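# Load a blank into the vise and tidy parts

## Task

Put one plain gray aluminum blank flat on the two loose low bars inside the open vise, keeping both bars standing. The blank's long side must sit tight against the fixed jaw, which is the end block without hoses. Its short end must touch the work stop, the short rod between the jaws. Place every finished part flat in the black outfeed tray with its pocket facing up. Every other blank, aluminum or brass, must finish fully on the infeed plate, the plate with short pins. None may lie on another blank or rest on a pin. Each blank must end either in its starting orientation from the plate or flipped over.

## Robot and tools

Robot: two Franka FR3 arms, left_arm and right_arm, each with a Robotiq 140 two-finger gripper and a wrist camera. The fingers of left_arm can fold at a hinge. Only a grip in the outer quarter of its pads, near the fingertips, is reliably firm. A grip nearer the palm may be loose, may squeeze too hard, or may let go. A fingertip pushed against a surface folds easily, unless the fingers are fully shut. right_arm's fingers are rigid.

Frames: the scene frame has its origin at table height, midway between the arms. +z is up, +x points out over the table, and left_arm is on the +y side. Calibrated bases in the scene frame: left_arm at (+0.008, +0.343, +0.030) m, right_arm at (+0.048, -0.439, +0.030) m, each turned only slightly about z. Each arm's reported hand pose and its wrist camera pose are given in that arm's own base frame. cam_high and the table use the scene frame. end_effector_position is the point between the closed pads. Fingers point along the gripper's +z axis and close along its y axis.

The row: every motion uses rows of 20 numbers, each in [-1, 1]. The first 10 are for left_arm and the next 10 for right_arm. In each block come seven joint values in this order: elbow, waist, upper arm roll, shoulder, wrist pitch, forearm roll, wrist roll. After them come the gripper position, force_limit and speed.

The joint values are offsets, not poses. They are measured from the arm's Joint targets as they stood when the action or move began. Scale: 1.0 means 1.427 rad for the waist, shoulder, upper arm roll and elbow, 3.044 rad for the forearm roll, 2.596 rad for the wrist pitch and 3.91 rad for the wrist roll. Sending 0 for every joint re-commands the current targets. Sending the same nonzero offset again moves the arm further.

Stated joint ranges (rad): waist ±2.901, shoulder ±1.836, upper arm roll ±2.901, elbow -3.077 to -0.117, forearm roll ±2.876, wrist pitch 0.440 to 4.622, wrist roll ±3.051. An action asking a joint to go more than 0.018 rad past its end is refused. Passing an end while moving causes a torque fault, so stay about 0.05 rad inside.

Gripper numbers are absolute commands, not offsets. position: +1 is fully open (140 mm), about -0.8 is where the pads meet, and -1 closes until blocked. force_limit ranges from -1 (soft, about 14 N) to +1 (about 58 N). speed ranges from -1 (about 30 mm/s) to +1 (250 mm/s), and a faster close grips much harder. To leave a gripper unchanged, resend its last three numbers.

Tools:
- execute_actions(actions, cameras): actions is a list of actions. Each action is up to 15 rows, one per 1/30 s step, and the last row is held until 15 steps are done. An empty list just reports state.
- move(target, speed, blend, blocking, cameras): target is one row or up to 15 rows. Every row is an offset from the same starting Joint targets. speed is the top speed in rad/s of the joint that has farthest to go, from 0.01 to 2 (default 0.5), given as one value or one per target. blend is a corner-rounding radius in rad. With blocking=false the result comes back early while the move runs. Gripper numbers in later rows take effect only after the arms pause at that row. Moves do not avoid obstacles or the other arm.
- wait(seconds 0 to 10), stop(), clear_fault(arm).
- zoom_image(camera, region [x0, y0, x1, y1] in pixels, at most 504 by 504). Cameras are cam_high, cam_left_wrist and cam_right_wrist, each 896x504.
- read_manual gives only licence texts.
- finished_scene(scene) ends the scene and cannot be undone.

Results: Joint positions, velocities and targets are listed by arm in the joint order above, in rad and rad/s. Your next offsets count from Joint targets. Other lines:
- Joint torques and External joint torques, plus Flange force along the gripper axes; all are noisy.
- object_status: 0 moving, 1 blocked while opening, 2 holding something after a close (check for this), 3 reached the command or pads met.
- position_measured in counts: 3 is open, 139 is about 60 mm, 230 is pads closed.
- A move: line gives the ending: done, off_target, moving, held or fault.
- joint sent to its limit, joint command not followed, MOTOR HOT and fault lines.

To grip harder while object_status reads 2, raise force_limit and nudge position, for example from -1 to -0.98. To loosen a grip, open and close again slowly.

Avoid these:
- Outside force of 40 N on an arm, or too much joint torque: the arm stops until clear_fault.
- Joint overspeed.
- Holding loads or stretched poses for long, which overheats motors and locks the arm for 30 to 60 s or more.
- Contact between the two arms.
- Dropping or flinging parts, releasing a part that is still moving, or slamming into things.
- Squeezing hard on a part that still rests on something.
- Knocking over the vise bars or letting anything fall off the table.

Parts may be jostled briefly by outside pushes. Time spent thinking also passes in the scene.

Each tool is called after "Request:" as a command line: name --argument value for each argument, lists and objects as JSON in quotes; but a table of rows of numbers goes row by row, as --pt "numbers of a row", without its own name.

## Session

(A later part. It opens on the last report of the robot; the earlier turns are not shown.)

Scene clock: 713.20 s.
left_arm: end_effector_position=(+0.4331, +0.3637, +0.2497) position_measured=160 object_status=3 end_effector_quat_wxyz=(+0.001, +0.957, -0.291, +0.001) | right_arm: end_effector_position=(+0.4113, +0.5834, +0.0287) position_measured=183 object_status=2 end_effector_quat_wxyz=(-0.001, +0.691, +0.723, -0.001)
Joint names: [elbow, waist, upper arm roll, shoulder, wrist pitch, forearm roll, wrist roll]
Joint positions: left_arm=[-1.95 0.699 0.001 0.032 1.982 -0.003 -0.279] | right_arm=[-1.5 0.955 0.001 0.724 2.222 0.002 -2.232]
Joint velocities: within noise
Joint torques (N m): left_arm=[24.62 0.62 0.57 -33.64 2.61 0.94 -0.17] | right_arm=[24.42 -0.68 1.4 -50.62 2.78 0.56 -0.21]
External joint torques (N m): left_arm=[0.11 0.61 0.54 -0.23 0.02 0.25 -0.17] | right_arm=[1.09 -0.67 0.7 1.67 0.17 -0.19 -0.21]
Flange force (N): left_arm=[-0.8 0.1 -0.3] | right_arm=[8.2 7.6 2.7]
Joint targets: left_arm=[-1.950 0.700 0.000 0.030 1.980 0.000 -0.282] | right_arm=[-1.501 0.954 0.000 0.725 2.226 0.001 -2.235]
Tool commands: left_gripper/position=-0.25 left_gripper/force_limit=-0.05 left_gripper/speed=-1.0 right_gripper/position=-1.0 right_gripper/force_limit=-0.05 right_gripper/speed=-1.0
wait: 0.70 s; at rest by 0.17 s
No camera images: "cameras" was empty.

Request:
move --pt "0 0 0 0 0 0 0 -0.25 -0.05 -1 0.005353 0 0 -0.030502 -0.019710 0 0 -1 -0.05 -1" --pt "0 0 0 0 0 0 0 -0.25 -0.05 -1 0.035395 0 0 -0.082621 -0.064872 0 0 -1 -0.05 -1" --pt "0 0 0 0 0 0 0 -0.25 -0.05 -1 0.102172 0 0 -0.119912 -0.122077 0 0 -1 -0.05 -1" --pt "0 0 0 0 0 0 0 -0.25 -0.05 -1 -0.276506 -0.303103 0 -0.372474 -0.052753 0 -0.107299 -1 -0.05 -1" --speed '[0.06, 0.15, 0.3, 0.4]' --blend '[0.01, 0.03, 0.08, 0]' --cameras '["cam_right_wrist", "cam_high"]'

Request:
zoom_image --camera "cam_right_wrist" --region '[320, 60, 640, 400]'

Scene clock: 746.43 s.
left_arm: end_effector_position=(+0.4331, +0.3636, +0.2497) position_measured=160 object_status=3 end_effector_quat_wxyz=(+0.001, +0.957, -0.291, +0.001) | right_arm: end_effector_position=(+0.5226, +0.2990, +0.1879) position_measured=183 object_status=2 end_effector_quat_wxyz=(-0.002, +0.698, +0.716, -0.004)
Joint names: [elbow, waist, upper arm roll, shoulder, wrist pitch, forearm roll, wrist roll]
Joint positions: left_arm=[-1.95 0.699 0.001 0.032 1.982 -0.003 -0.279] | right_arm=[-1.895 0.521 -0.002 0.197 2.084 0.002 -2.65]
Joint velocities: left_arm=[within noise] | right_arm=[0.002 0 0 -0.001 0 0 -0.007]
Joint torques (N m): left_arm=[24.67 0.56 0.61 -33.64 2.61 0.93 -0.2] | right_arm=[26.11 -0.28 1.26 -39.76 2.92 0.67 -0.31]
External joint torques (N m): left_arm=[0.15 0.51 0.53 -0.22 0.02 0.25 -0.2] | right_arm=[1.99 -0.54 0.84 -1.2 0.38 -0.17 -0.31]
Flange force (N): left_arm=[-0.6 0.0 -0.3] | right_arm=[1.5 3.9 -3.0]
Joint targets: left_arm=[-1.950 0.700 0.000 0.030 1.980 0.000 -0.282] | right_arm=[-1.895 0.521 0.000 0.194 2.089 0.001 -2.655]
move: done; blend cut to 0 rad at target 1, 0.0742 rad at target 3
camera_calibration:
cam_right_wrist: T_world_to_cam=[[0.99895, 0.0430916, -0.0155638, -0.522605], [0.0458138, -0.936091, 0.348763, 0.194551], [0.000459641, -0.34911, -0.937082, 0.415739], [0, 0, 0, 1]] pos_world=[0.512952, 0.349776, 0.313596]
Images, in order (width x height): cam_high 896x504, cam_right_wrist 896x504.

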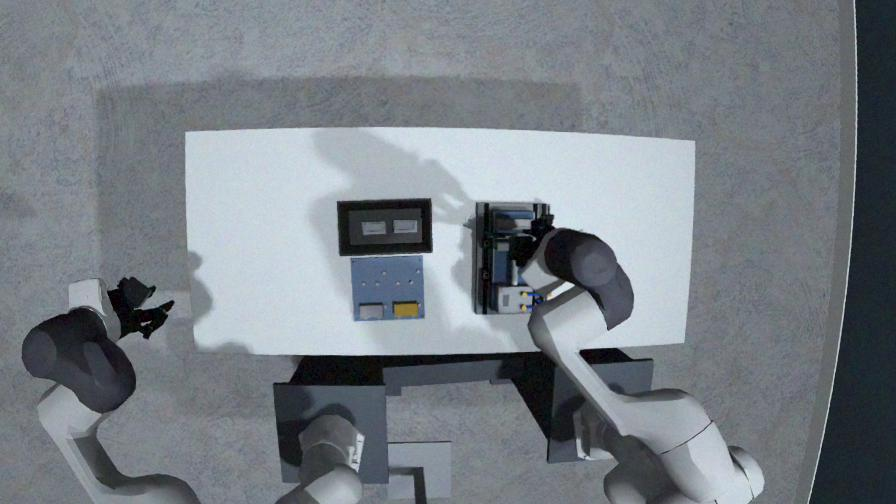

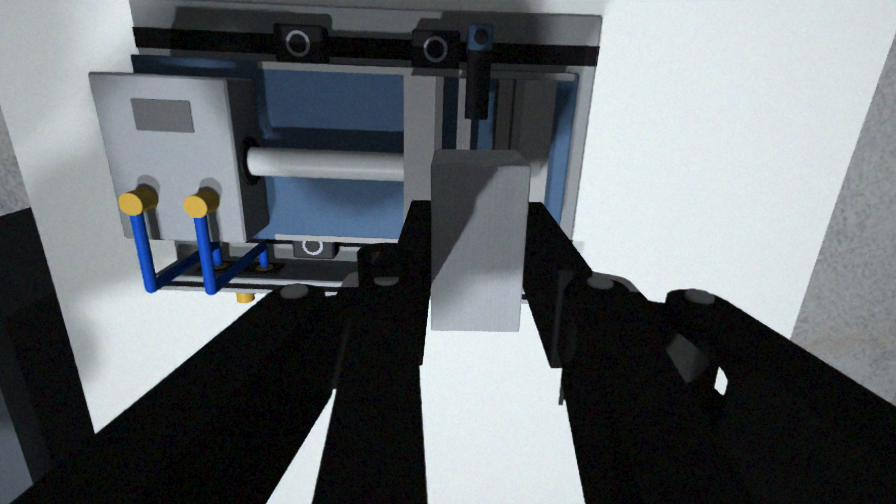

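Scaled by 1.482 from the camera's 896x504 image, which has a finer 1280x720 frame.

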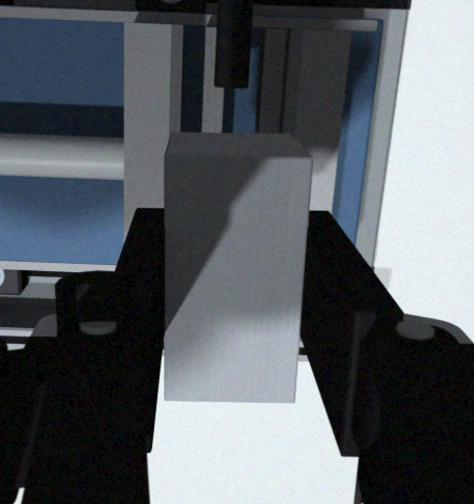

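Request:
zoom_image --camera "cam_right_wrist" --region '[390, 0, 610, 170]'

Scaled by 2.291 from the camera's 896x504 image, which has a finer 1280x720 frame.

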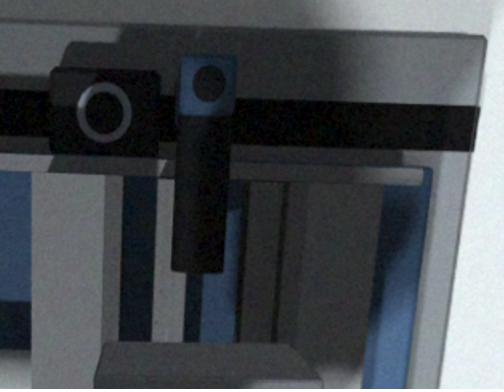

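Request:
zoom_image --camera "cam_right_wrist" --region '[400, 130, 560, 350]'

Scaled by 2.291 from the camera's 896x504 image, which has a finer 1280x720 frame.

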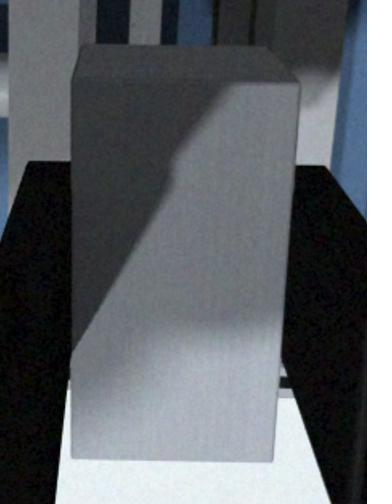

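Request:
move --target '[0, 0, 0, 0, 0, 0, 0, -0.25, -0.05, -1, -0.022305, 0.001562, 0, 0.035493, 0.031771, 0, 0.000570, -1, -0.05, -1]' --speed 0.1 --cameras '["cam_right_wrist"]'

Request:
zoom_image --camera "cam_right_wrist" --region '[390, 0, 610, 190]'

Scene clock: 780.13 s.
left_arm: end_effector_position=(+0.4331, +0.3636, +0.2497) position_measured=160 object_status=3 end_effector_quat_wxyz=(+0.001, +0.957, -0.291, +0.001) | right_arm: end_effector_position=(+0.5255, +0.3012, +0.1510) position_measured=183 object_status=2 end_effector_quat_wxyz=(-0.002, +0.697, +0.717, -0.003)
Joint names: [elbow, waist, upper arm roll, shoulder, wrist pitch, forearm roll, wrist roll]
Joint positions: left_arm=[-1.95 0.699 0.001 0.032 1.982 -0.003 -0.279] | right_arm=[-1.927 0.522 -0.002 0.245 2.165 0.002 -2.652]
Joint velocities: left_arm=[within noise] | right_arm=[-0.001 0 0 0 0.003 -0.001 -0.001]
Joint torques (N m): left_arm=[24.66 0.58 0.63 -33.69 2.62 0.94 -0.19] | right_arm=[25.75 0.19 1.34 -40.17 3 0.63 -0.19]
External joint torques (N m): left_arm=[0.14 0.72 0.73 -0.28 0.03 0.26 -0.19] | right_arm=[2.11 0.3 1.19 -0.48 0.45 -0.16 -0.19]
Flange force (N): left_arm=[-1.0 0.1 -0.3] | right_arm=[3.8 5.5 -1.9]
Joint targets: left_arm=[-1.950 0.700 0.000 0.030 1.980 0.000 -0.282] | right_arm=[-1.927 0.523 0.000 0.244 2.172 0.001 -2.653]
move: done
camera_calibration:
cam_right_wrist: T_world_to_cam=[[0.99885, 0.0457021, -0.0144927, -0.527054], [0.047887, -0.936112, 0.348428, 0.208265], [0.0023571, -0.348721, -0.937224, 0.380806], [0, 0, 0, 1]] pos_world=[0.515577, 0.351842, 0.276697]
Images, in order (width x height): cam_right_wrist 896x504.

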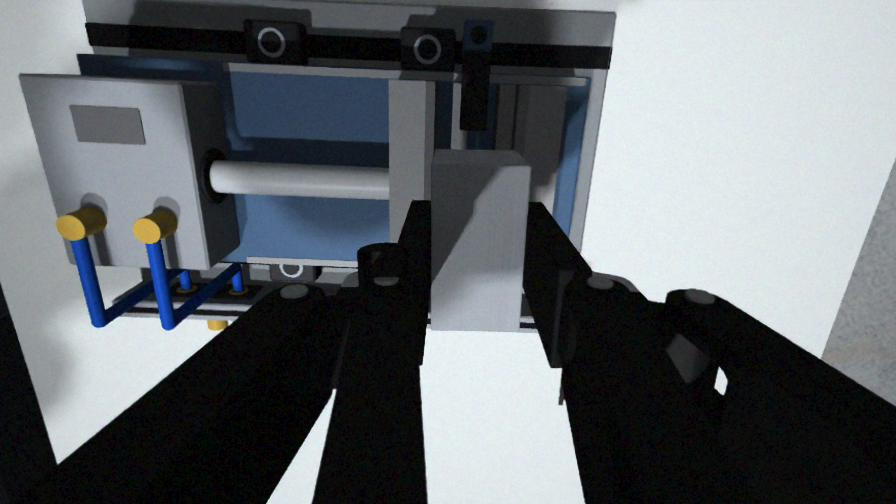

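Scaled by 2.291 from the camera's 896x504 image, which has a finer 1280x720 frame.

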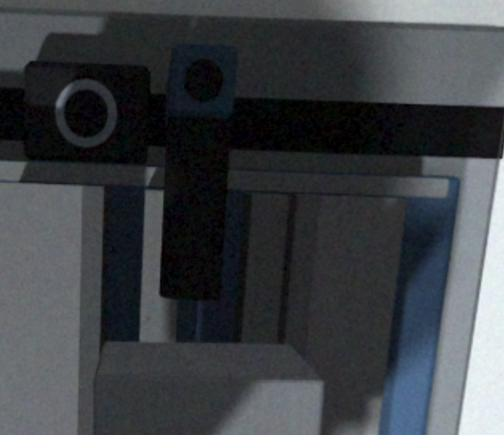

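Request:
move --target '[0, 0, 0, 0, 0, 0, 0, -0.25, -0.05, -1, -0.014643, 0, 0, 0.018165, 0.018035, 0, 0, -1, -0.05, -1]' --speed 0.06 --cameras '["cam_right_wrist"]'

Request:
zoom_image --camera "cam_right_wrist" --region '[390, 0, 610, 190]'

Scene clock: 794.23 s.
left_arm: end_effector_position=(+0.4331, +0.3636, +0.2497) position_measured=160 object_status=3 end_effector_quat_wxyz=(+0.001, +0.957, -0.291, +0.001) | right_arm: end_effector_position=(+0.5257, +0.3013, +0.1303) position_measured=183 object_status=2 end_effector_quat_wxyz=(-0.002, +0.697, +0.717, -0.003)
Joint names: [elbow, waist, upper arm roll, shoulder, wrist pitch, forearm roll, wrist roll]
Joint positions: left_arm=[-1.95 0.699 0.001 0.032 1.982 -0.003 -0.279] | right_arm=[-1.948 0.522 -0.002 0.271 2.212 0.002 -2.652]
Joint velocities: left_arm=[within noise] | right_arm=[-0.002 0.001 0.001 0 0.003 -0.001 0]
Joint torques (N m): left_arm=[24.71 0.63 0.62 -33.64 2.63 0.94 -0.19] | right_arm=[25.37 0.07 1.22 -40.43 2.99 0.61 -0.16]
External joint torques (N m): left_arm=[0.14 0.64 0.6 -0.11 0.03 0.25 -0.19] | right_arm=[2.14 0.01 0.9 -0.39 0.44 -0.15 -0.16]
Flange force (N): left_arm=[-0.7 -0.4 -0.2] | right_arm=[3.6 6.1 -1.5]
Joint targets: left_arm=[-1.950 0.700 0.000 0.030 1.980 0.000 -0.282] | right_arm=[-1.948 0.523 0.000 0.270 2.219 0.001 -2.653]
move: done
camera_calibration:
cam_right_wrist: T_world_to_cam=[[0.998857, 0.0457497, -0.0138388, -0.527619], [0.0477043, -0.936195, 0.348228, 0.215717], [0.00297549, -0.34849, -0.937308, 0.361118], [0, 0, 0, 1]] pos_world=[0.515651, 0.351937, 0.256058]
Images, in order (width x height): cam_right_wrist 896x504.

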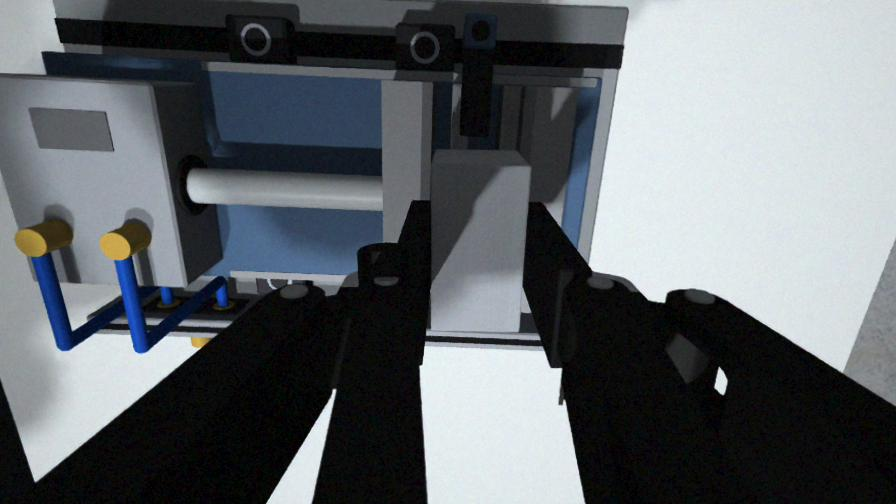

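Scaled by 2.291 from the camera's 896x504 image, which has a finer 1280x720 frame.

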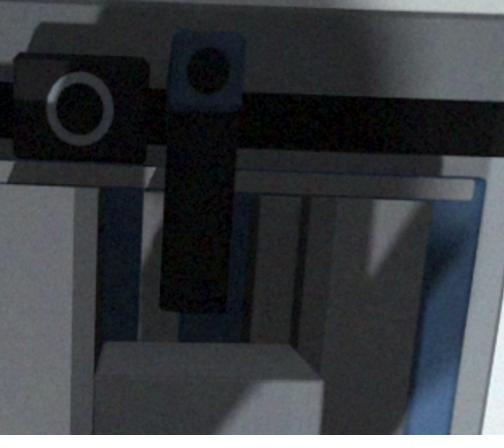

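Request:
execute_actions --actions '[]' --cameras '["cam_right_wrist"]'

Scene clock: 807.67 s.
left_arm: end_effector_position=(+0.4331, +0.3636, +0.2497) position_measured=160 object_status=3 end_effector_quat_wxyz=(+0.001, +0.957, -0.291, +0.001) | right_arm: end_effector_position=(+0.5259, +0.3014, +0.1303) position_measured=183 object_status=2 end_effector_quat_wxyz=(-0.001, +0.697, +0.717, -0.003)
Joint names: [elbow, waist, upper arm roll, shoulder, wrist pitch, forearm roll, wrist roll]
Joint positions: left_arm=[-1.95 0.699 0.001 0.032 1.982 -0.003 -0.279] | right_arm=[-1.948 0.522 -0.002 0.271 2.213 0.002 -2.652]
Joint velocities: within noise
Joint torques (N m): left_arm=[24.69 0.62 0.62 -33.67 2.63 0.93 -0.21] | right_arm=[25.42 0.09 1.24 -40.41 2.89 0.59 -0.12]
External joint torques (N m): left_arm=[0.2 0.55 0.53 -0.29 0.05 0.24 -0.21] | right_arm=[2.12 -0.18 0.73 -0.25 0.33 -0.17 -0.12]
Flange force (N): left_arm=[-0.6 0.0 -0.4] | right_arm=[3.6 6.6 -1.6]
Joint targets: left_arm=[-1.950 0.700 0.000 0.030 1.980 0.000 -0.282] | right_arm=[-1.948 0.523 0.000 0.270 2.219 0.001 -2.653]
Tool commands: left_gripper/position=-0.25 left_gripper/force_limit=-0.05 left_gripper/speed=-1.0 right_gripper/position=-1.0 right_gripper/force_limit=-0.05 right_gripper/speed=-1.0
camera_calibration:
cam_right_wrist: T_world_to_cam=[[0.998865, 0.0457939, -0.0131153, -0.527926], [0.0474949, -0.936336, 0.347878, 0.216031], [0.00365039, -0.348106, -0.937448, 0.360719], [0, 0, 0, 1]] pos_world=[0.515749, 0.352022, 0.256079]
Images, in order (width x height): cam_right_wrist 896x504.

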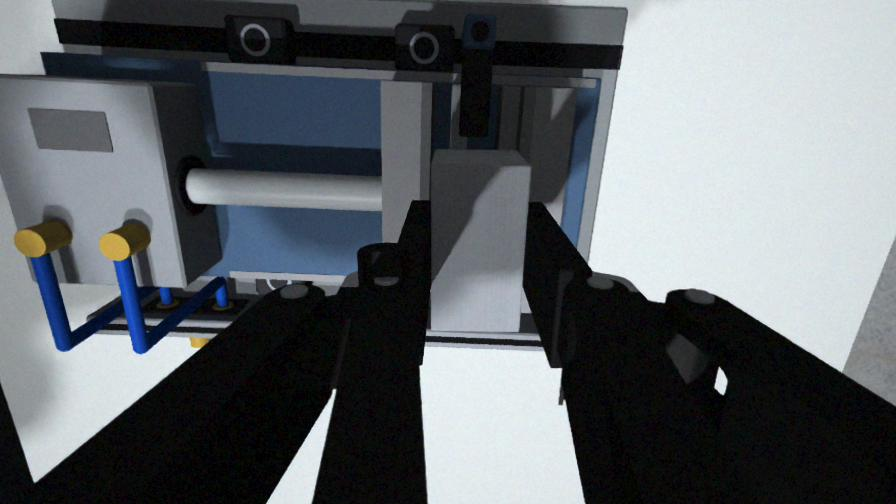

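Request:
move --target '[0, 0, 0, 0, 0, 0, 0, -0.25, -0.05, -1, -0.005438, 0, 0, 0.00878, 0.0078155, 0, 0, -1, -0.05, -1]' --speed 0.03 --cameras '[]'

Scene clock: 811.50 s.
left_arm: end_effector_position=(+0.4331, +0.3636, +0.2497) position_measured=160 object_status=3 end_effector_quat_wxyz=(+0.001, +0.957, -0.291, +0.001) | right_arm: end_effector_position=(+0.5258, +0.3014, +0.1213) position_measured=183 object_status=2 end_effector_quat_wxyz=(-0.001, +0.697, +0.717, -0.003)
Joint names: [elbow, waist, upper arm roll, shoulder, wrist pitch, forearm roll, wrist roll]
Joint positions: left_arm=[-1.95 0.699 0.001 0.032 1.982 -0.003 -0.279] | right_arm=[-1.956 0.522 -0.002 0.283 2.232 0.002 -2.652]
Joint velocities: left_arm=[within noise] | right_arm=[-0.001 0 0 0 0.005 0 0.001]
Joint torques (N m): left_arm=[24.67 0.59 0.66 -33.66 2.63 0.94 -0.23] | right_arm=[24.94 0.14 1.27 -40.41 2.9 0.58 -0.08]
External joint torques (N m): left_arm=[0.11 0.66 0.7 -0.17 0.03 0.25 -0.24] | right_arm=[1.73 0.12 0.97 0.12 0.33 -0.17 -0.08]
Flange force (N): left_arm=[-0.8 -0.1 -0.2] | right_arm=[3.8 5.8 -0.6]
Joint targets: left_arm=[-1.950 0.700 0.000 0.030 1.980 0.000 -0.282] | right_arm=[-1.956 0.523 0.000 0.283 2.239 0.001 -2.653]
move: done
No camera images: "cameras" was empty.

Request:
move --target '[0, 0, 0, 0, 0, 0, 0, -0.25, -0.05, -1, -0.005438, 0, 0, 0.00878, 0.0078155, 0, 0, -1, -0.05, -1]' --speed 0.03 --cameras '["cam_right_wrist"]'

Request:
zoom_image --camera "cam_right_wrist" --region '[370, 50, 610, 185]'

Scene clock: 814.70 s.
left_arm: end_effector_position=(+0.4331, +0.3636, +0.2497) position_measured=160 object_status=3 end_effector_quat_wxyz=(+0.001, +0.957, -0.291, +0.001) | right_arm: end_effector_position=(+0.5258, +0.3014, +0.1121) position_measured=183 object_status=2 end_effector_quat_wxyz=(-0.001, +0.697, +0.717, -0.003)
Joint names: [elbow, waist, upper arm roll, shoulder, wrist pitch, forearm roll, wrist roll]
Joint positions: left_arm=[-1.95 0.699 0.001 0.032 1.982 -0.003 -0.279] | right_arm=[-1.963 0.522 -0.002 0.296 2.253 0.002 -2.652]
Joint velocities: left_arm=[within noise] | right_arm=[-0.001 -0.001 0 0 0.005 0 0.001]
Joint torques (N m): left_arm=[24.67 0.57 0.64 -33.65 2.64 0.93 -0.18] | right_arm=[24.86 0.09 1.31 -40.64 2.82 0.59 -0.17]
External joint torques (N m): left_arm=[0.04 0.61 0.65 -0.03 0.04 0.24 -0.18] | right_arm=[1.87 0.16 1.09 0.05 0.27 -0.14 -0.17]
Flange force (N): left_arm=[-0.7 -0.2 0.0] | right_arm=[3.9 6.3 -0.8]
Joint targets: left_arm=[-1.950 0.700 0.000 0.030 1.980 0.000 -0.282] | right_arm=[-1.964 0.523 0.000 0.295 2.259 0.001 -2.653]
move: done
camera_calibration:
cam_right_wrist: T_world_to_cam=[[0.99886, 0.0457899, -0.0134753, -0.528013], [0.0476155, -0.936228, 0.348152, 0.222209], [0.00332588, -0.348396, -0.937341, 0.343818], [0, 0, 0, 1]] pos_world=[0.515687, 0.352001, 0.237797]
Images, in order (width x height): cam_right_wrist 896x504.

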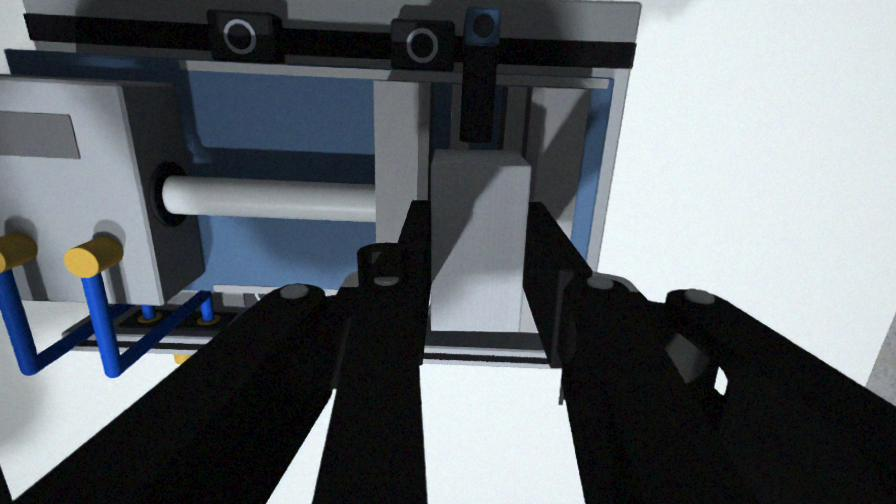

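Scaled by 2.100 from the camera's 896x504 image, which has a finer 1280x720 frame.

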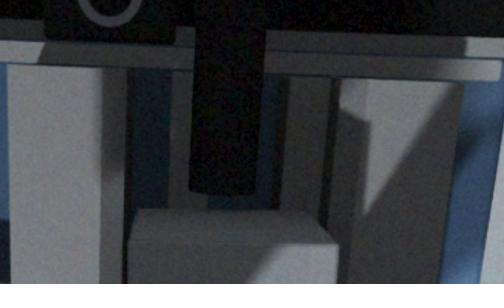

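Request:
move --target '[0, 0, 0, 0, 0, 0, 0, -0.25, -0.05, -1, 0.0049334, -0.0011527, 0, 0.0033104, -0.00089214, 0, -0.0004207, -1, -0.05, -1]' --speed 0.02 --cameras '[]'

Scene clock: 837.10 s.
left_arm: end_effector_position=(+0.4331, +0.3636, +0.2497) position_measured=160 object_status=3 end_effector_quat_wxyz=(+0.001, +0.957, -0.291, +0.001) | right_arm: end_effector_position=(+0.5267, +0.3019, +0.1110) position_measured=183 object_status=2 end_effector_quat_wxyz=(-0.001, +0.697, +0.717, -0.003)
Joint names: [elbow, waist, upper arm roll, shoulder, wrist pitch, forearm roll, wrist roll]
Joint positions: left_arm=[-1.95 0.699 0.001 0.032 1.982 -0.003 -0.279] | right_arm=[-1.96 0.522 -0.002 0.3 2.254 0.002 -2.652]
Joint velocities: within noise
Joint torques (N m): left_arm=[24.67 0.6 0.69 -33.63 2.64 0.93 -0.17] | right_arm=[25.07 -0.28 1.29 -40.76 2.66 0.58 -0.2]
External joint torques (N m): left_arm=[0.13 0.69 0.74 -0.15 0.05 0.25 -0.17] | right_arm=[2.27 -0.29 0.99 -0.21 0.13 -0.15 -0.2]
Flange force (N): left_arm=[-0.9 -0.3 -0.2] | right_arm=[3.9 7.5 -1.8]
Joint targets: left_arm=[-1.950 0.700 0.000 0.030 1.980 0.000 -0.282] | right_arm=[-1.957 0.522 0.000 0.300 2.257 0.001 -2.654]
move: done
No camera images: "cameras" was empty.

Request:
move --target '[0, 0, 0, 0, 0, 0, 0, -0.25, -0.05, -1, 0.0037, -0.0008646, 0, 0.0024828, -0.0006691, 0, -0.0003155, -1, -0.05, -1]' --speed 0.02 --cameras '["cam_right_wrist"]'

Request:
zoom_image --camera "cam_right_wrist" --region '[370, 50, 610, 185]'

Scene clock: 841.93 s.
left_arm: end_effector_position=(+0.4331, +0.3635, +0.2497) position_measured=160 object_status=3 end_effector_quat_wxyz=(+0.001, +0.957, -0.291, +0.001) | right_arm: end_effector_position=(+0.5278, +0.3027, +0.1107) position_measured=183 object_status=2 end_effector_quat_wxyz=(-0.001, +0.697, +0.717, -0.002)
Joint names: [elbow, waist, upper arm roll, shoulder, wrist pitch, forearm roll, wrist roll]
Joint positions: left_arm=[-1.95 0.699 0.001 0.032 1.982 -0.003 -0.279] | right_arm=[-1.956 0.522 -0.002 0.304 2.254 0.002 -2.652]
Joint velocities: within noise
Joint torques (N m): left_arm=[24.66 0.63 0.64 -33.66 2.64 0.93 -0.19] | right_arm=[26.25 -0.68 1.11 -40.7 3.04 0.59 -0.28]
External joint torques (N m): left_arm=[0.12 0.63 0.62 -0.23 0.05 0.24 -0.19] | right_arm=[3.15 -0.75 0.75 0.31 0.46 -0.15 -0.28]
Flange force (N): left_arm=[-0.8 0.1 -0.2] | right_arm=[5.4 12.0 -1.0]
Joint targets: left_arm=[-1.950 0.700 0.000 0.030 1.980 0.000 -0.282] | right_arm=[-1.951 0.521 0.000 0.303 2.255 0.001 -2.656]
move: done
camera_calibration:
cam_right_wrist: T_world_to_cam=[[0.998855, 0.0460955, -0.0127781, -0.530285], [0.0476608, -0.936371, 0.347762, 0.223916], [0.00406519, -0.347973, -0.937496, 0.342479], [0, 0, 0, 1]] pos_world=[0.517614, 0.353285, 0.236428]
Images, in order (width x height): cam_right_wrist 896x504.

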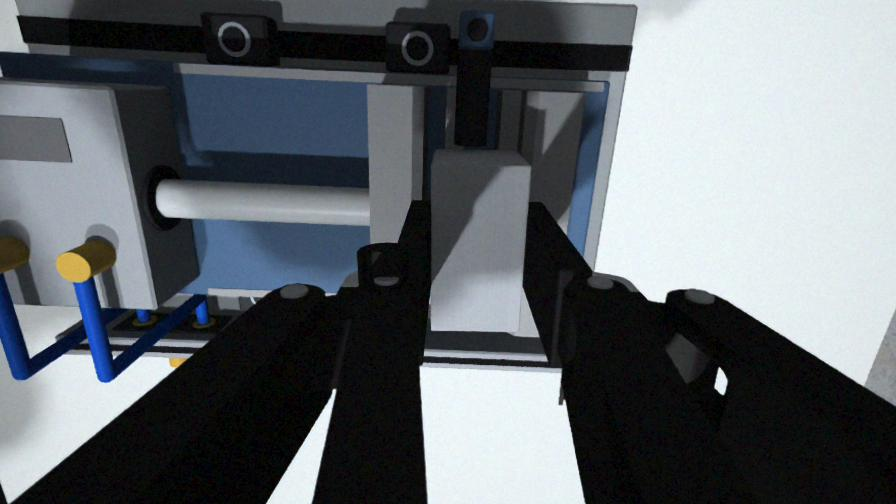

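Scaled by 2.100 from the camera's 896x504 image, which has a finer 1280x720 frame.

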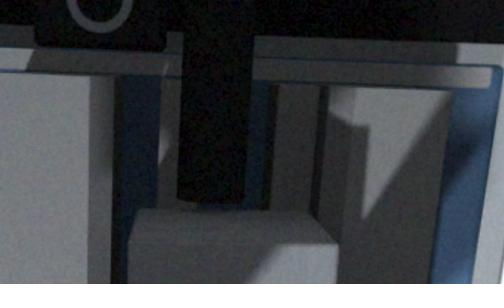

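Request:
move --target '[0, 0, 0, 0, 0, 0, 0, -0.25, -0.05, -1, 0.0035608, 0.0024955, 0, 0.0023898, -0.0006437, 0, 0.0009108, -1, -0.05, -1]' --speed 0.02 --cameras '[]'

Scene clock: 850.90 s.
left_arm: end_effector_position=(+0.4331, +0.3635, +0.2497) position_measured=160 object_status=3 end_effector_quat_wxyz=(+0.001, +0.957, -0.291, +0.001) | right_arm: end_effector_position=(+0.5279, +0.3034, +0.1099) position_measured=183 object_status=2 end_effector_quat_wxyz=(-0.002, +0.696, +0.718, -0.004)
Joint names: [elbow, waist, upper arm roll, shoulder, wrist pitch, forearm roll, wrist roll]
Joint positions: left_arm=[-1.95 0.699 0.001 0.032 1.982 -0.003 -0.279] | right_arm=[-1.951 0.523 -0.002 0.307 2.251 0.002 -2.652]
Joint velocities: within noise
Joint torques (N m): left_arm=[24.69 0.6 0.63 -33.58 2.63 0.92 -0.2] | right_arm=[27.11 0.09 1.09 -41.18 3.26 0.57 -0.08]
External joint torques (N m): left_arm=[0.09 0.62 0.61 -0.02 0.03 0.23 -0.2] | right_arm=[4.13 0.17 0.84 -0.15 0.71 -0.17 -0.08]
Flange force (N): left_arm=[-0.6 -0.5 -0.1] | right_arm=[7.8 13.4 -1.9]
Joint targets: left_arm=[-1.950 0.700 0.000 0.030 1.980 0.000 -0.282] | right_arm=[-1.946 0.524 0.000 0.307 2.253 0.001 -2.652]
move: done
No camera images: "cameras" was empty.

Request:
move --target '[0, 0, 0, 0, 0, 0, 0, -0.25, -0.05, -1, 0.0025741, 0.002726, 0, 0.0017277, -0.0004653, 0, 0.0009949, -1, -0.05, -1]' --speed 0.02 --cameras '["cam_right_wrist"]'

Request:
zoom_image --camera "cam_right_wrist" --region '[370, 50, 610, 185]'

Scene clock: 857.57 s.
left_arm: end_effector_position=(+0.4331, +0.3635, +0.2497) position_measured=160 object_status=3 end_effector_quat_wxyz=(+0.001, +0.957, -0.291, +0.001) | right_arm: end_effector_position=(+0.5278, +0.3048, +0.1099) position_measured=183 object_status=2 end_effector_quat_wxyz=(-0.002, +0.696, +0.718, -0.004)
Joint names: [elbow, waist, upper arm roll, shoulder, wrist pitch, forearm roll, wrist roll]
Joint positions: left_arm=[-1.95 0.699 0.001 0.032 1.982 -0.003 -0.279] | right_arm=[-1.948 0.525 -0.002 0.31 2.249 0.002 -2.651]
Joint velocities: within noise
Joint torques (N m): left_arm=[24.66 0.55 0.6 -33.59 2.63 0.94 -0.2] | right_arm=[26.94 1.18 2.19 -41.53 3.31 0.71 0.04]
External joint torques (N m): left_arm=[0.12 0.51 0.54 -0.15 0.04 0.25 -0.2] | right_arm=[3.81 1.22 1.92 -0.24 0.73 -0.03 0.04]
Flange force (N): left_arm=[-0.5 -0.1 -0.2] | right_arm=[8.8 11.1 -1.7]
Joint targets: left_arm=[-1.950 0.700 0.000 0.030 1.980 0.000 -0.282] | right_arm=[-1.943 0.528 0.000 0.309 2.252 0.001 -2.648]
move: done
camera_calibration:
cam_right_wrist: T_world_to_cam=[[0.998687, 0.0488421, -0.0154307, -0.530842], [0.0511546, -0.935631, 0.349254, 0.223904], [0.00262085, -0.349585, -0.936901, 0.343635], [0, 0, 0, 1]] pos_world=[0.517791, 0.355549, 0.235562]
Images, in order (width x height): cam_right_wrist 896x504.

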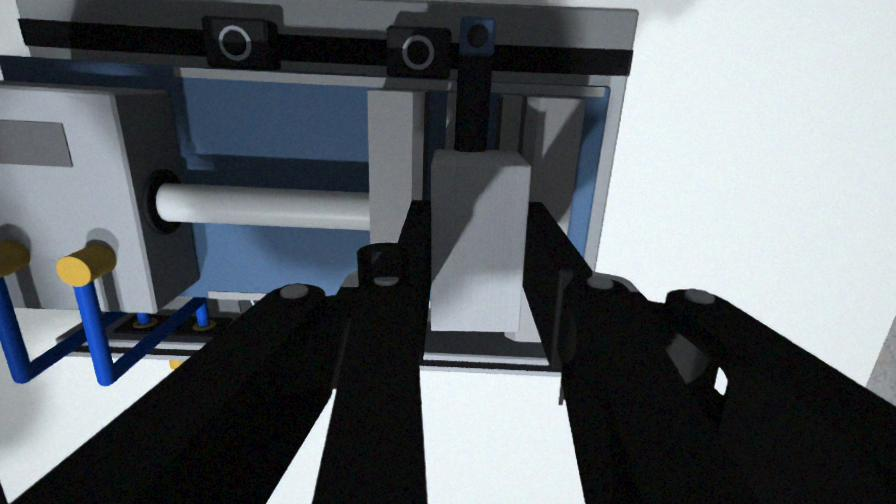

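Scaled by 2.100 from the camera's 896x504 image, which has a finer 1280x720 frame.

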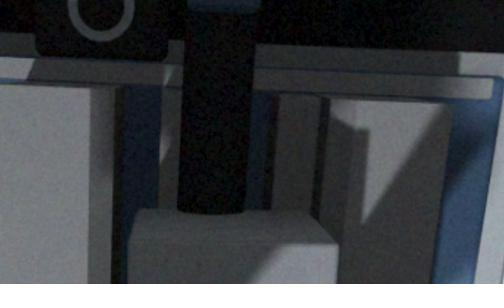

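Request:
move --target '[0, 0, 0, 0, 0, 0, 0, -0.25, -0.05, -1, 0.0021086, 0.0021693, 0, 0.0014152, -0.0003811, 0, 0.0007917, -1, -0.05, -1]' --speed 0.02 --cameras '["cam_right_wrist"]'

Request:
zoom_image --camera "cam_right_wrist" --region '[370, 50, 610, 185]'

Scene clock: 862.13 s.
left_arm: end_effector_position=(+0.4331, +0.3635, +0.2497) position_measured=160 object_status=3 end_effector_quat_wxyz=(+0.001, +0.957, -0.291, +0.001) | right_arm: end_effector_position=(+0.5278, +0.3049, +0.1099) position_measured=183 object_status=2 end_effector_quat_wxyz=(-0.001, +0.696, +0.718, -0.005)
Joint names: [elbow, waist, upper arm roll, shoulder, wrist pitch, forearm roll, wrist roll]
Joint positions: left_arm=[-1.95 0.699 0.001 0.032 1.982 -0.003 -0.279] | right_arm=[-1.945 0.526 -0.002 0.311 2.246 0 -2.649]
Joint velocities: within noise
Joint torques (N m): left_arm=[24.63 0.6 0.64 -33.61 2.64 0.93 -0.19] | right_arm=[26.55 2.21 2.9 -41.01 3.58 1.14 0.04]
External joint torques (N m): left_arm=[0.07 0.55 0.56 -0.15 0.05 0.24 -0.19] | right_arm=[3.63 2.26 2.64 0.04 1.05 0.4 0.04]
Flange force (N): left_arm=[-0.7 0.0 -0.1] | right_arm=[9.9 10.1 -0.6]
Joint targets: left_arm=[-1.950 0.700 0.000 0.030 1.980 0.000 -0.282] | right_arm=[-1.940 0.531 0.000 0.311 2.251 0.001 -2.645]
move: done
camera_calibration:
cam_right_wrist: T_world_to_cam=[[0.998685, 0.0486169, -0.01626, -0.530712], [0.0512296, -0.934869, 0.351278, 0.223521], [0.00187711, -0.351649, -0.93613, 0.344692], [0, 0, 0, 1]] pos_world=[0.517916, 0.355975, 0.235529]
Images, in order (width x height): cam_right_wrist 896x504.

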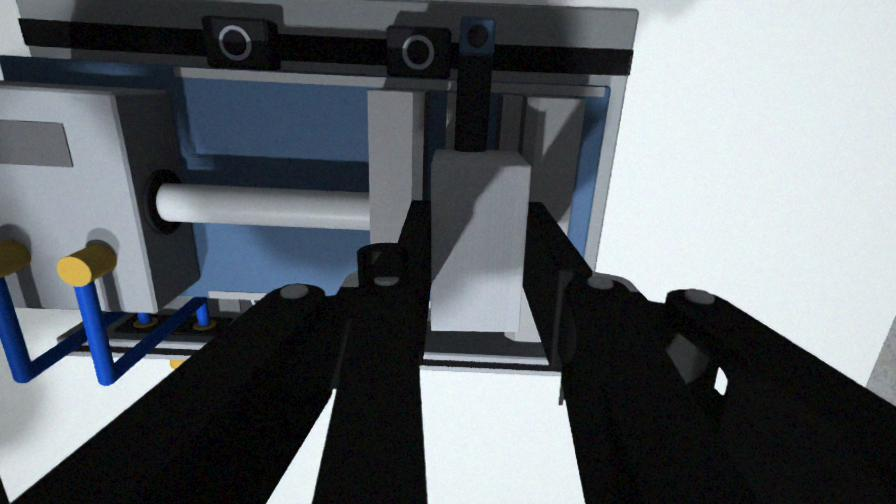

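Scaled by 2.100 from the camera's 896x504 image, which has a finer 1280x720 frame.

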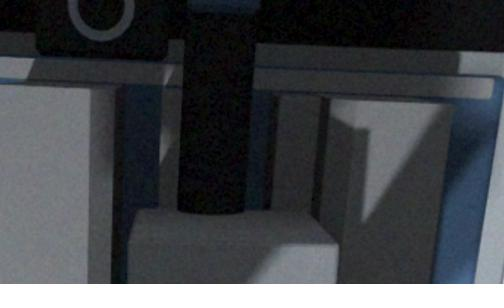

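Request:
zoom_image --camera "cam_right_wrist" --region '[430, 120, 550, 188]'

Scaled by 4.200 from the camera's 896x504 image, which has a finer 1280x720 frame.

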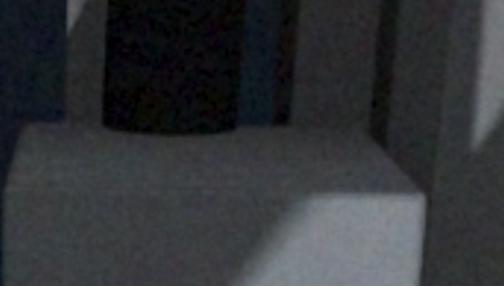

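Request:
move --target '[0, 0, 0, 0, 0, 0, 0, -0.25, -0.05, -1, -0.0008055, 0, 0, 0.0014805, 0.001257, 0, 0, -1, -0.05, -1]' --speed 0.02 --cameras '[]'

Scene clock: 884.13 s.
left_arm: end_effector_position=(+0.4331, +0.3635, +0.2497) position_measured=160 object_status=3 end_effector_quat_wxyz=(+0.001, +0.957, -0.291, +0.001) | right_arm: end_effector_position=(+0.5278, +0.3050, +0.1095) position_measured=183 object_status=2 end_effector_quat_wxyz=(-0.001, +0.696, +0.718, -0.005)
Joint names: [elbow, waist, upper arm roll, shoulder, wrist pitch, forearm roll, wrist roll]
Joint positions: left_arm=[-1.95 0.699 0.001 0.032 1.982 -0.003 -0.279] | right_arm=[-1.944 0.527 -0.003 0.313 2.246 0 -2.648]
Joint velocities: within noise
Joint torques (N m): left_arm=[24.66 0.63 0.68 -33.62 2.63 0.95 -0.21] | right_arm=[25.78 2.19 2.95 -40.44 3.33 1.19 0.12]
External joint torques (N m): left_arm=[0.16 0.46 0.49 -0.22 0.04 0.25 -0.21] | right_arm=[2.8 2.13 2.6 0.64 0.78 0.45 0.12]
Flange force (N): left_arm=[-0.5 0.0 -0.3] | right_arm=[9.2 8.9 0.4]
Joint targets: left_arm=[-1.950 0.700 0.000 0.030 1.980 0.000 -0.282] | right_arm=[-1.941 0.531 0.000 0.313 2.255 0.001 -2.645]
move: done
No camera images: "cameras" was empty.

Request:
move --target '[0, 0, 0, 0, 0, 0, 0, -0.25, -0.05, -1, -0.0008055, 0, 0, 0.0014805, 0.001257, 0, 0, -1, -0.05, -1]' --speed 0.02 --cameras '[]'

Scene clock: 891.17 s.
left_arm: end_effector_position=(+0.4330, +0.3635, +0.2497) position_measured=160 object_status=3 end_effector_quat_wxyz=(+0.001, +0.957, -0.291, +0.001) | right_arm: end_effector_position=(+0.5279, +0.3050, +0.1085) position_measured=183 object_status=2 end_effector_quat_wxyz=(-0.001, +0.696, +0.718, -0.006)
Joint names: [elbow, waist, upper arm roll, shoulder, wrist pitch, forearm roll, wrist roll]
Joint positions: left_arm=[-1.95 0.699 0.001 0.032 1.982 -0.003 -0.279] | right_arm=[-1.944 0.527 -0.003 0.315 2.247 0 -2.648]
Joint velocities: within noise
Joint torques (N m): left_arm=[24.64 0.58 0.65 -33.6 2.65 0.94 -0.17] | right_arm=[25.55 2.05 3.05 -40.41 3.6 1.17 0.05]
External joint torques (N m): left_arm=[0.12 0.57 0.61 -0.17 0.06 0.25 -0.17] | right_arm=[2.56 2.05 2.74 0.88 1.05 0.44 0.05]
Flange force (N): left_arm=[-0.7 -0.1 -0.2] | right_arm=[8.8 8.3 1.5]
Joint targets: left_arm=[-1.950 0.700 0.000 0.030 1.980 0.000 -0.282] | right_arm=[-1.942 0.531 0.000 0.316 2.258 0.001 -2.645]
move: off_target (right_arm); right_arm: the wrist pitch is farthest, 0.011 rad from its target
No camera images: "cameras" was empty.

Request:
move --target '[0, 0, 0, 0, 0, 0, 0, -0.25, -0.05, -1, -0.0005, 0, 0, 0.001, 0.0012, 0, 0, -1, -0.05, -1]' --speed 0.02 --cameras '[]'

Scene clock: 901.97 s.
left_arm: end_effector_position=(+0.4330, +0.3635, +0.2497) position_measured=160 object_status=3 end_effector_quat_wxyz=(+0.001, +0.957, -0.291, +0.001) | right_arm: end_effector_position=(+0.5279, +0.3050, +0.1078) position_measured=183 object_status=2 end_effector_quat_wxyz=(-0.001, +0.696, +0.718, -0.006)
Joint names: [elbow, waist, upper arm roll, shoulder, wrist pitch, forearm roll, wrist roll]
Joint positions: left_arm=[-1.95 0.699 0.001 0.032 1.982 -0.003 -0.279] | right_arm=[-1.944 0.527 -0.003 0.316 2.248 0 -2.648]
Joint velocities: within noise
Joint torques (N m): left_arm=[24.7 0.61 0.62 -33.6 2.65 0.92 -0.2] | right_arm=[25.74 2.1 3.08 -40.22 3.88 1.17 0.02]
External joint torques (N m): left_arm=[0.15 0.59 0.57 -0.18 0.05 0.24 -0.2] | right_arm=[2.82 2.15 2.81 0.94 1.35 0.44 0.02]
Flange force (N): left_arm=[-0.6 -0.2 -0.3] | right_arm=[9.3 9.0 2.0]
Joint targets: left_arm=[-1.950 0.700 0.000 0.030 1.980 0.000 -0.282] | right_arm=[-1.943 0.531 0.000 0.317 2.261 0.001 -2.645]
move: off_target (right_arm); right_arm: the wrist pitch is farthest, 0.013 rad from its target
No camera images: "cameras" was empty.

Request:
move --target '[0, 0, 0, 0, 0, 0, 0, -0.25, -0.05, -1, -0.0005, 0, 0, 0.001, 0.0005, 0, 0, -1, -0.05, -1]' --speed 0.02 --cameras '["cam_right_wrist", "cam_high"]'

Request:
zoom_image --camera "cam_right_wrist" --region '[430, 120, 550, 188]'

Request:
zoom_image --camera "cam_high" --region '[460, 190, 570, 335]'

Scene clock: 905.03 s.
left_arm: end_effector_position=(+0.4330, +0.3635, +0.2497) position_measured=160 object_status=3 end_effector_quat_wxyz=(+0.001, +0.957, -0.291, +0.001) | right_arm: end_effector_position=(+0.5279, +0.3050, +0.1070) position_measured=183 object_status=2 end_effector_quat_wxyz=(-0.001, +0.696, +0.718, -0.006)
Joint names: [elbow, waist, upper arm roll, shoulder, wrist pitch, forearm roll, wrist roll]
Joint positions: left_arm=[-1.95 0.699 0.001 0.032 1.982 -0.003 -0.279] | right_arm=[-1.944 0.527 -0.003 0.317 2.249 0 -2.647]
Joint velocities: within noise
Joint torques (N m): left_arm=[24.69 0.6 0.69 -33.61 2.65 0.94 -0.19] | right_arm=[25.43 2.15 2.98 -40.29 3.88 1.19 0.06]
External joint torques (N m): left_arm=[0.18 0.57 0.63 -0.23 0.06 0.25 -0.19] | right_arm=[2.53 2.13 2.66 0.96 1.35 0.45 0.06]
Flange force (N): left_arm=[-0.7 -0.2 -0.3] | right_arm=[8.7 8.0 2.3]
Joint targets: left_arm=[-1.950 0.700 0.000 0.030 1.980 0.000 -0.282] | right_arm=[-1.943 0.531 0.000 0.318 2.262 0.001 -2.645]
move: off_target (right_arm); right_arm: the wrist pitch is farthest, 0.013 rad from its target
camera_calibration:
cam_right_wrist: T_world_to_cam=[[0.998732, 0.047092, -0.0177727, -0.530265], [0.0503341, -0.934486, 0.352423, 0.224804], [-0.0000120811, -0.35287, -0.935672, 0.343276], [0, 0, 0, 1]] pos_world=[0.518281, 0.35618, 0.232543]
Images, in order (width x height): cam_high 896x504, cam_right_wrist 896x504.

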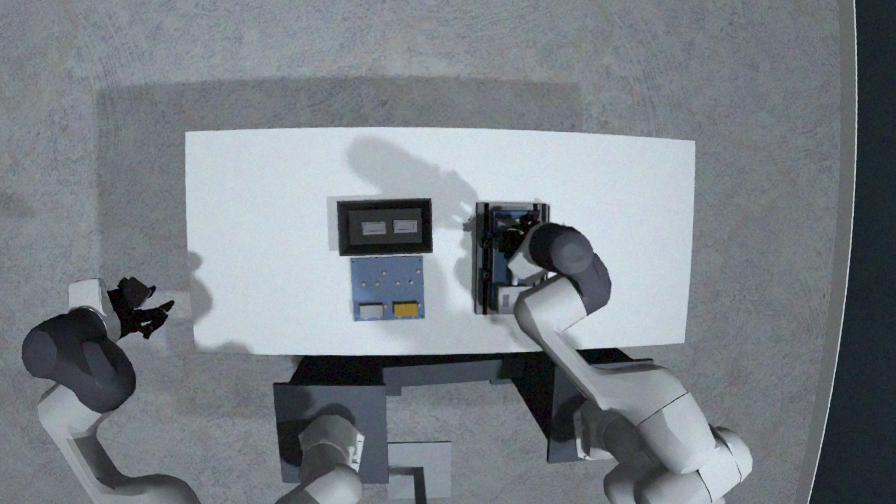

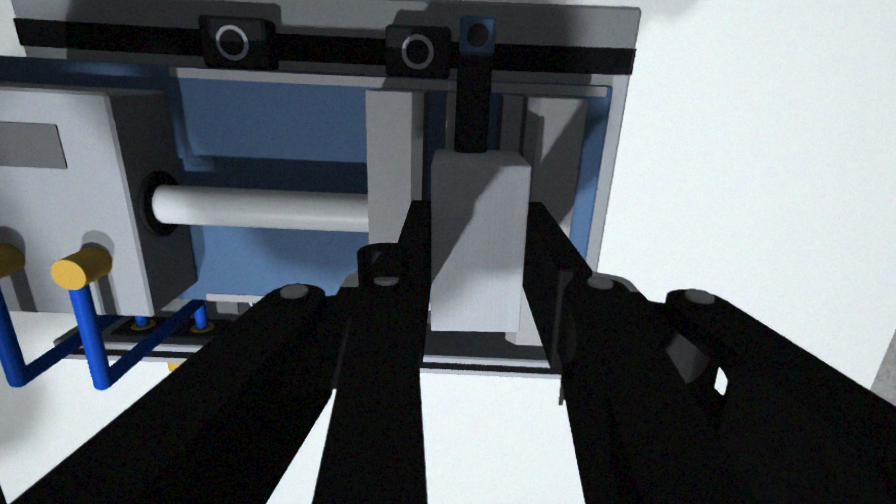

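Scaled by 4.200 from the camera's 896x504 image, which has a finer 1280x720 frame.

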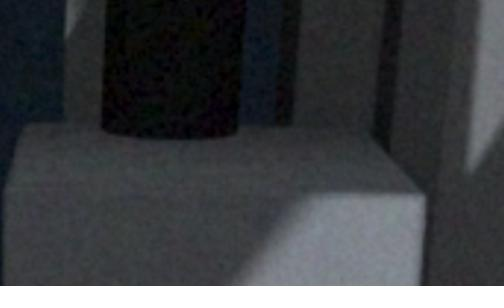

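Scaled by 3.476 from the camera's 896x504 image, which has a finer 1280x720 frame.

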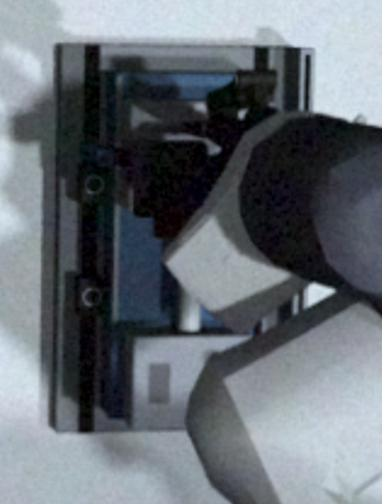

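Request:
move --target '[0, 0, 0, 0, 0, 0, 0, -0.25, -0.05, -1, -0.0005, 0, 0, 0.001, 0.0005, 0, 0, -1, -0.05, -1]' --speed 0.02 --cameras '[]'

Scene clock: 908.63 s.
left_arm: end_effector_position=(+0.4330, +0.3635, +0.2497) position_measured=160 object_status=3 end_effector_quat_wxyz=(+0.001, +0.957, -0.291, +0.001) | right_arm: end_effector_position=(+0.5279, +0.3050, +0.1061) position_measured=183 object_status=2 end_effector_quat_wxyz=(-0.001, +0.696, +0.718, -0.006)
Joint names: [elbow, waist, upper arm roll, shoulder, wrist pitch, forearm roll, wrist roll]
Joint positions: left_arm=[-1.95 0.699 0.001 0.032 1.982 -0.003 -0.279] | right_arm=[-1.944 0.527 -0.003 0.319 2.251 0 -2.647]
Joint velocities: within noise
Joint torques (N m): left_arm=[24.69 0.58 0.63 -33.63 2.65 0.93 -0.19] | right_arm=[25.02 2.14 3.13 -40.34 3.84 1.18 0.07]
External joint torques (N m): left_arm=[0.16 0.65 0.67 -0.21 0.06 0.25 -0.19] | right_arm=[1.97 2.12 2.81 1.16 1.28 0.44 0.07]
Flange force (N): left_arm=[-0.8 -0.1 -0.3] | right_arm=[8.0 6.5 2.8]
Joint targets: left_arm=[-1.950 0.700 0.000 0.030 1.980 0.000 -0.282] | right_arm=[-1.944 0.531 0.000 0.320 2.263 0.001 -2.645]
move: off_target (right_arm); right_arm: the wrist pitch is farthest, 0.012 rad from its target
No camera images: "cameras" was empty.

Request:
move --target '[0, 0, 0, 0, 0, 0, 0, -0.25, -0.05, -1, -0.0005, 0, 0, 0.001, 0.0005, 0, 0, -1, -0.05, -1]' --speed 0.02 --cameras '[]'

Scene clock: 910.97 s.
left_arm: end_effector_position=(+0.4330, +0.3635, +0.2497) position_measured=160 object_status=3 end_effector_quat_wxyz=(+0.001, +0.957, -0.291, +0.001) | right_arm: end_effector_position=(+0.5279, +0.3049, +0.1051) position_measured=183 object_status=2 end_effector_quat_wxyz=(-0.001, +0.697, +0.718, -0.006)
Joint names: [elbow, waist, upper arm roll, shoulder, wrist pitch, forearm roll, wrist roll]
Joint positions: left_arm=[-1.95 0.699 0.001 0.032 1.982 -0.003 -0.279] | right_arm=[-1.945 0.527 -0.003 0.32 2.253 0 -2.647]
Joint velocities: within noise
Joint torques (N m): left_arm=[24.69 0.55 0.72 -33.6 2.65 0.94 -0.19] | right_arm=[25.05 2.09 3.13 -40.47 3.74 1.16 0.03]
External joint torques (N m): left_arm=[0.19 0.5 0.64 -0.22 0.07 0.25 -0.19] | right_arm=[2.1 2.31 3.02 0.91 1.2 0.43 0.03]
Flange force (N): left_arm=[-0.6 -0.2 -0.3] | right_arm=[8.2 6.4 2.2]
Joint targets: left_arm=[-1.950 0.700 0.000 0.030 1.980 0.000 -0.282] | right_arm=[-1.945 0.531 0.000 0.321 2.265 0.001 -2.645]
move: off_target (right_arm); right_arm: the wrist pitch is farthest, 0.012 rad from its target
No camera images: "cameras" was empty.

Request:
move --target '[0, 0, 0, 0, 0, 0, 0, -0.25, -0.05, -1, -0.0005, 0, 0, 0.001, 0.0005, 0, 0, -1, -0.05, -1]' --speed 0.02 --cameras '[]'

Scene clock: 913.60 s.
left_arm: end_effector_position=(+0.4330, +0.3635, +0.2497) position_measured=160 object_status=3 end_effector_quat_wxyz=(+0.001, +0.957, -0.291, +0.001) | right_arm: end_effector_position=(+0.5279, +0.3049, +0.1041) position_measured=183 object_status=2 end_effector_quat_wxyz=(-0.001, +0.697, +0.718, -0.006)
Joint names: [elbow, waist, upper arm roll, shoulder, wrist pitch, forearm roll, wrist roll]
Joint positions: left_arm=[-1.95 0.699 0.001 0.032 1.982 -0.003 -0.279] | right_arm=[-1.946 0.527 -0.003 0.322 2.255 0 -2.647]
Joint velocities: within noise
Joint torques (N m): left_arm=[24.71 0.57 0.67 -33.58 2.64 0.93 -0.21] | right_arm=[24.99 2.09 3.1 -40.5 3.68 1.16 0.04]
External joint torques (N m): left_arm=[0.22 0.59 0.66 -0.24 0.06 0.24 -0.21] | right_arm=[2.1 2.1 2.8 0.89 1.14 0.43 0.04]
Flange force (N): left_arm=[-0.7 -0.3 -0.4] | right_arm=[7.9 6.5 2.1]
Joint targets: left_arm=[-1.950 0.700 0.000 0.030 1.980 0.000 -0.282] | right_arm=[-1.945 0.531 0.000 0.323 2.266 0.001 -2.645]
move: off_target (right_arm); right_arm: the wrist pitch is farthest, 0.012 rad from its target
No camera images: "cameras" was empty.

Request:
execute_actions --actions '[]' --cameras '["cam_right_wrist"]'

Request:
zoom_image --camera "cam_right_wrist" --region '[400, 80, 580, 181]'

Request:
zoom_image --camera "cam_right_wrist" --region '[400, 270, 600, 382]'

Scene clock: 918.00 s.
left_arm: end_effector_position=(+0.4330, +0.3635, +0.2497) position_measured=160 object_status=3 end_effector_quat_wxyz=(+0.001, +0.957, -0.291, +0.001) | right_arm: end_effector_position=(+0.5279, +0.3049, +0.1040) position_measured=183 object_status=2 end_effector_quat_wxyz=(-0.001, +0.697, +0.718, -0.006)
Joint names: [elbow, waist, upper arm roll, shoulder, wrist pitch, forearm roll, wrist roll]
Joint positions: left_arm=[-1.95 0.699 0.001 0.032 1.982 -0.003 -0.279] | right_arm=[-1.946 0.527 -0.003 0.322 2.255 0 -2.647]
Joint velocities: within noise
Joint torques (N m): left_arm=[24.68 0.6 0.64 -33.64 2.66 0.93 -0.18] | right_arm=[25.18 2.13 3.11 -40.44 3.65 1.2 0.06]
External joint torques (N m): left_arm=[0.15 0.54 0.56 -0.16 0.07 0.24 -0.18] | right_arm=[2.3 2.14 2.81 0.87 1.1 0.46 0.06]
Flange force (N): left_arm=[-0.6 -0.2 -0.2] | right_arm=[8.4 7.2 1.9]
Joint targets: left_arm=[-1.950 0.700 0.000 0.030 1.980 0.000 -0.282] | right_arm=[-1.945 0.531 0.000 0.323 2.266 0.001 -2.645]
Tool commands: left_gripper/position=-0.25 left_gripper/force_limit=-0.05 left_gripper/speed=-1.0 right_gripper/position=-1.0 right_gripper/force_limit=-0.05 right_gripper/speed=-1.0
camera_calibration:
cam_right_wrist: T_world_to_cam=[[0.998739, 0.0468618, -0.0180352, -0.530218], [0.0502114, -0.934423, 0.352607, 0.225857], [-0.000328659, -0.353068, -0.935598, 0.340649], [0, 0, 0, 1]] pos_world=[0.51832, 0.356165, 0.229509]
Images, in order (width x height): cam_right_wrist 896x504.

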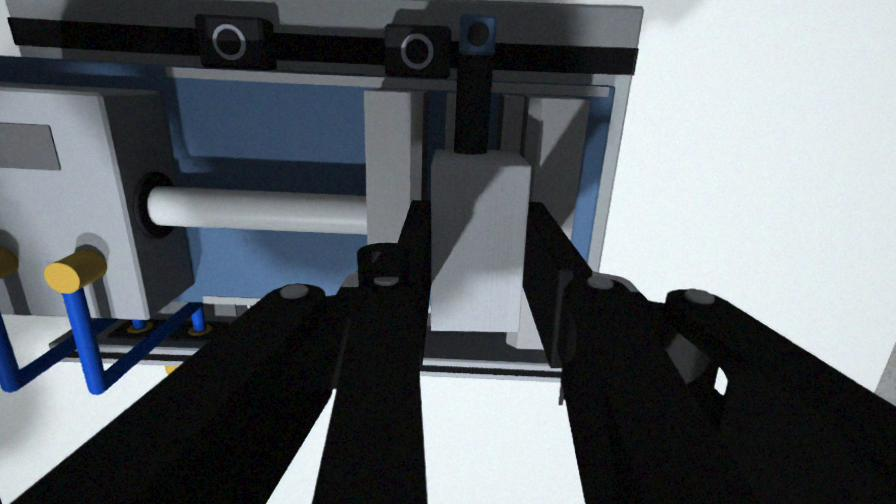

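Scaled by 2.800 from the camera's 896x504 image, which has a finer 1280x720 frame.

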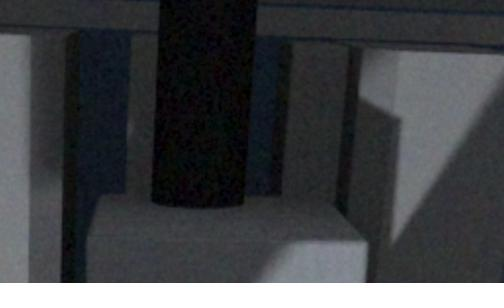

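Scaled by 2.520 from the camera's 896x504 image, which has a finer 1280x720 frame.

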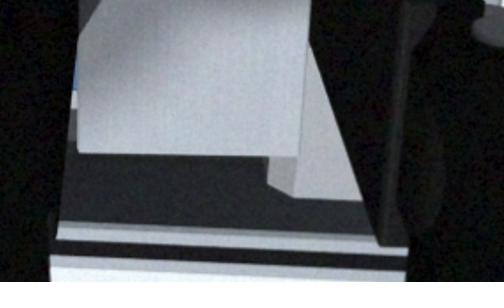

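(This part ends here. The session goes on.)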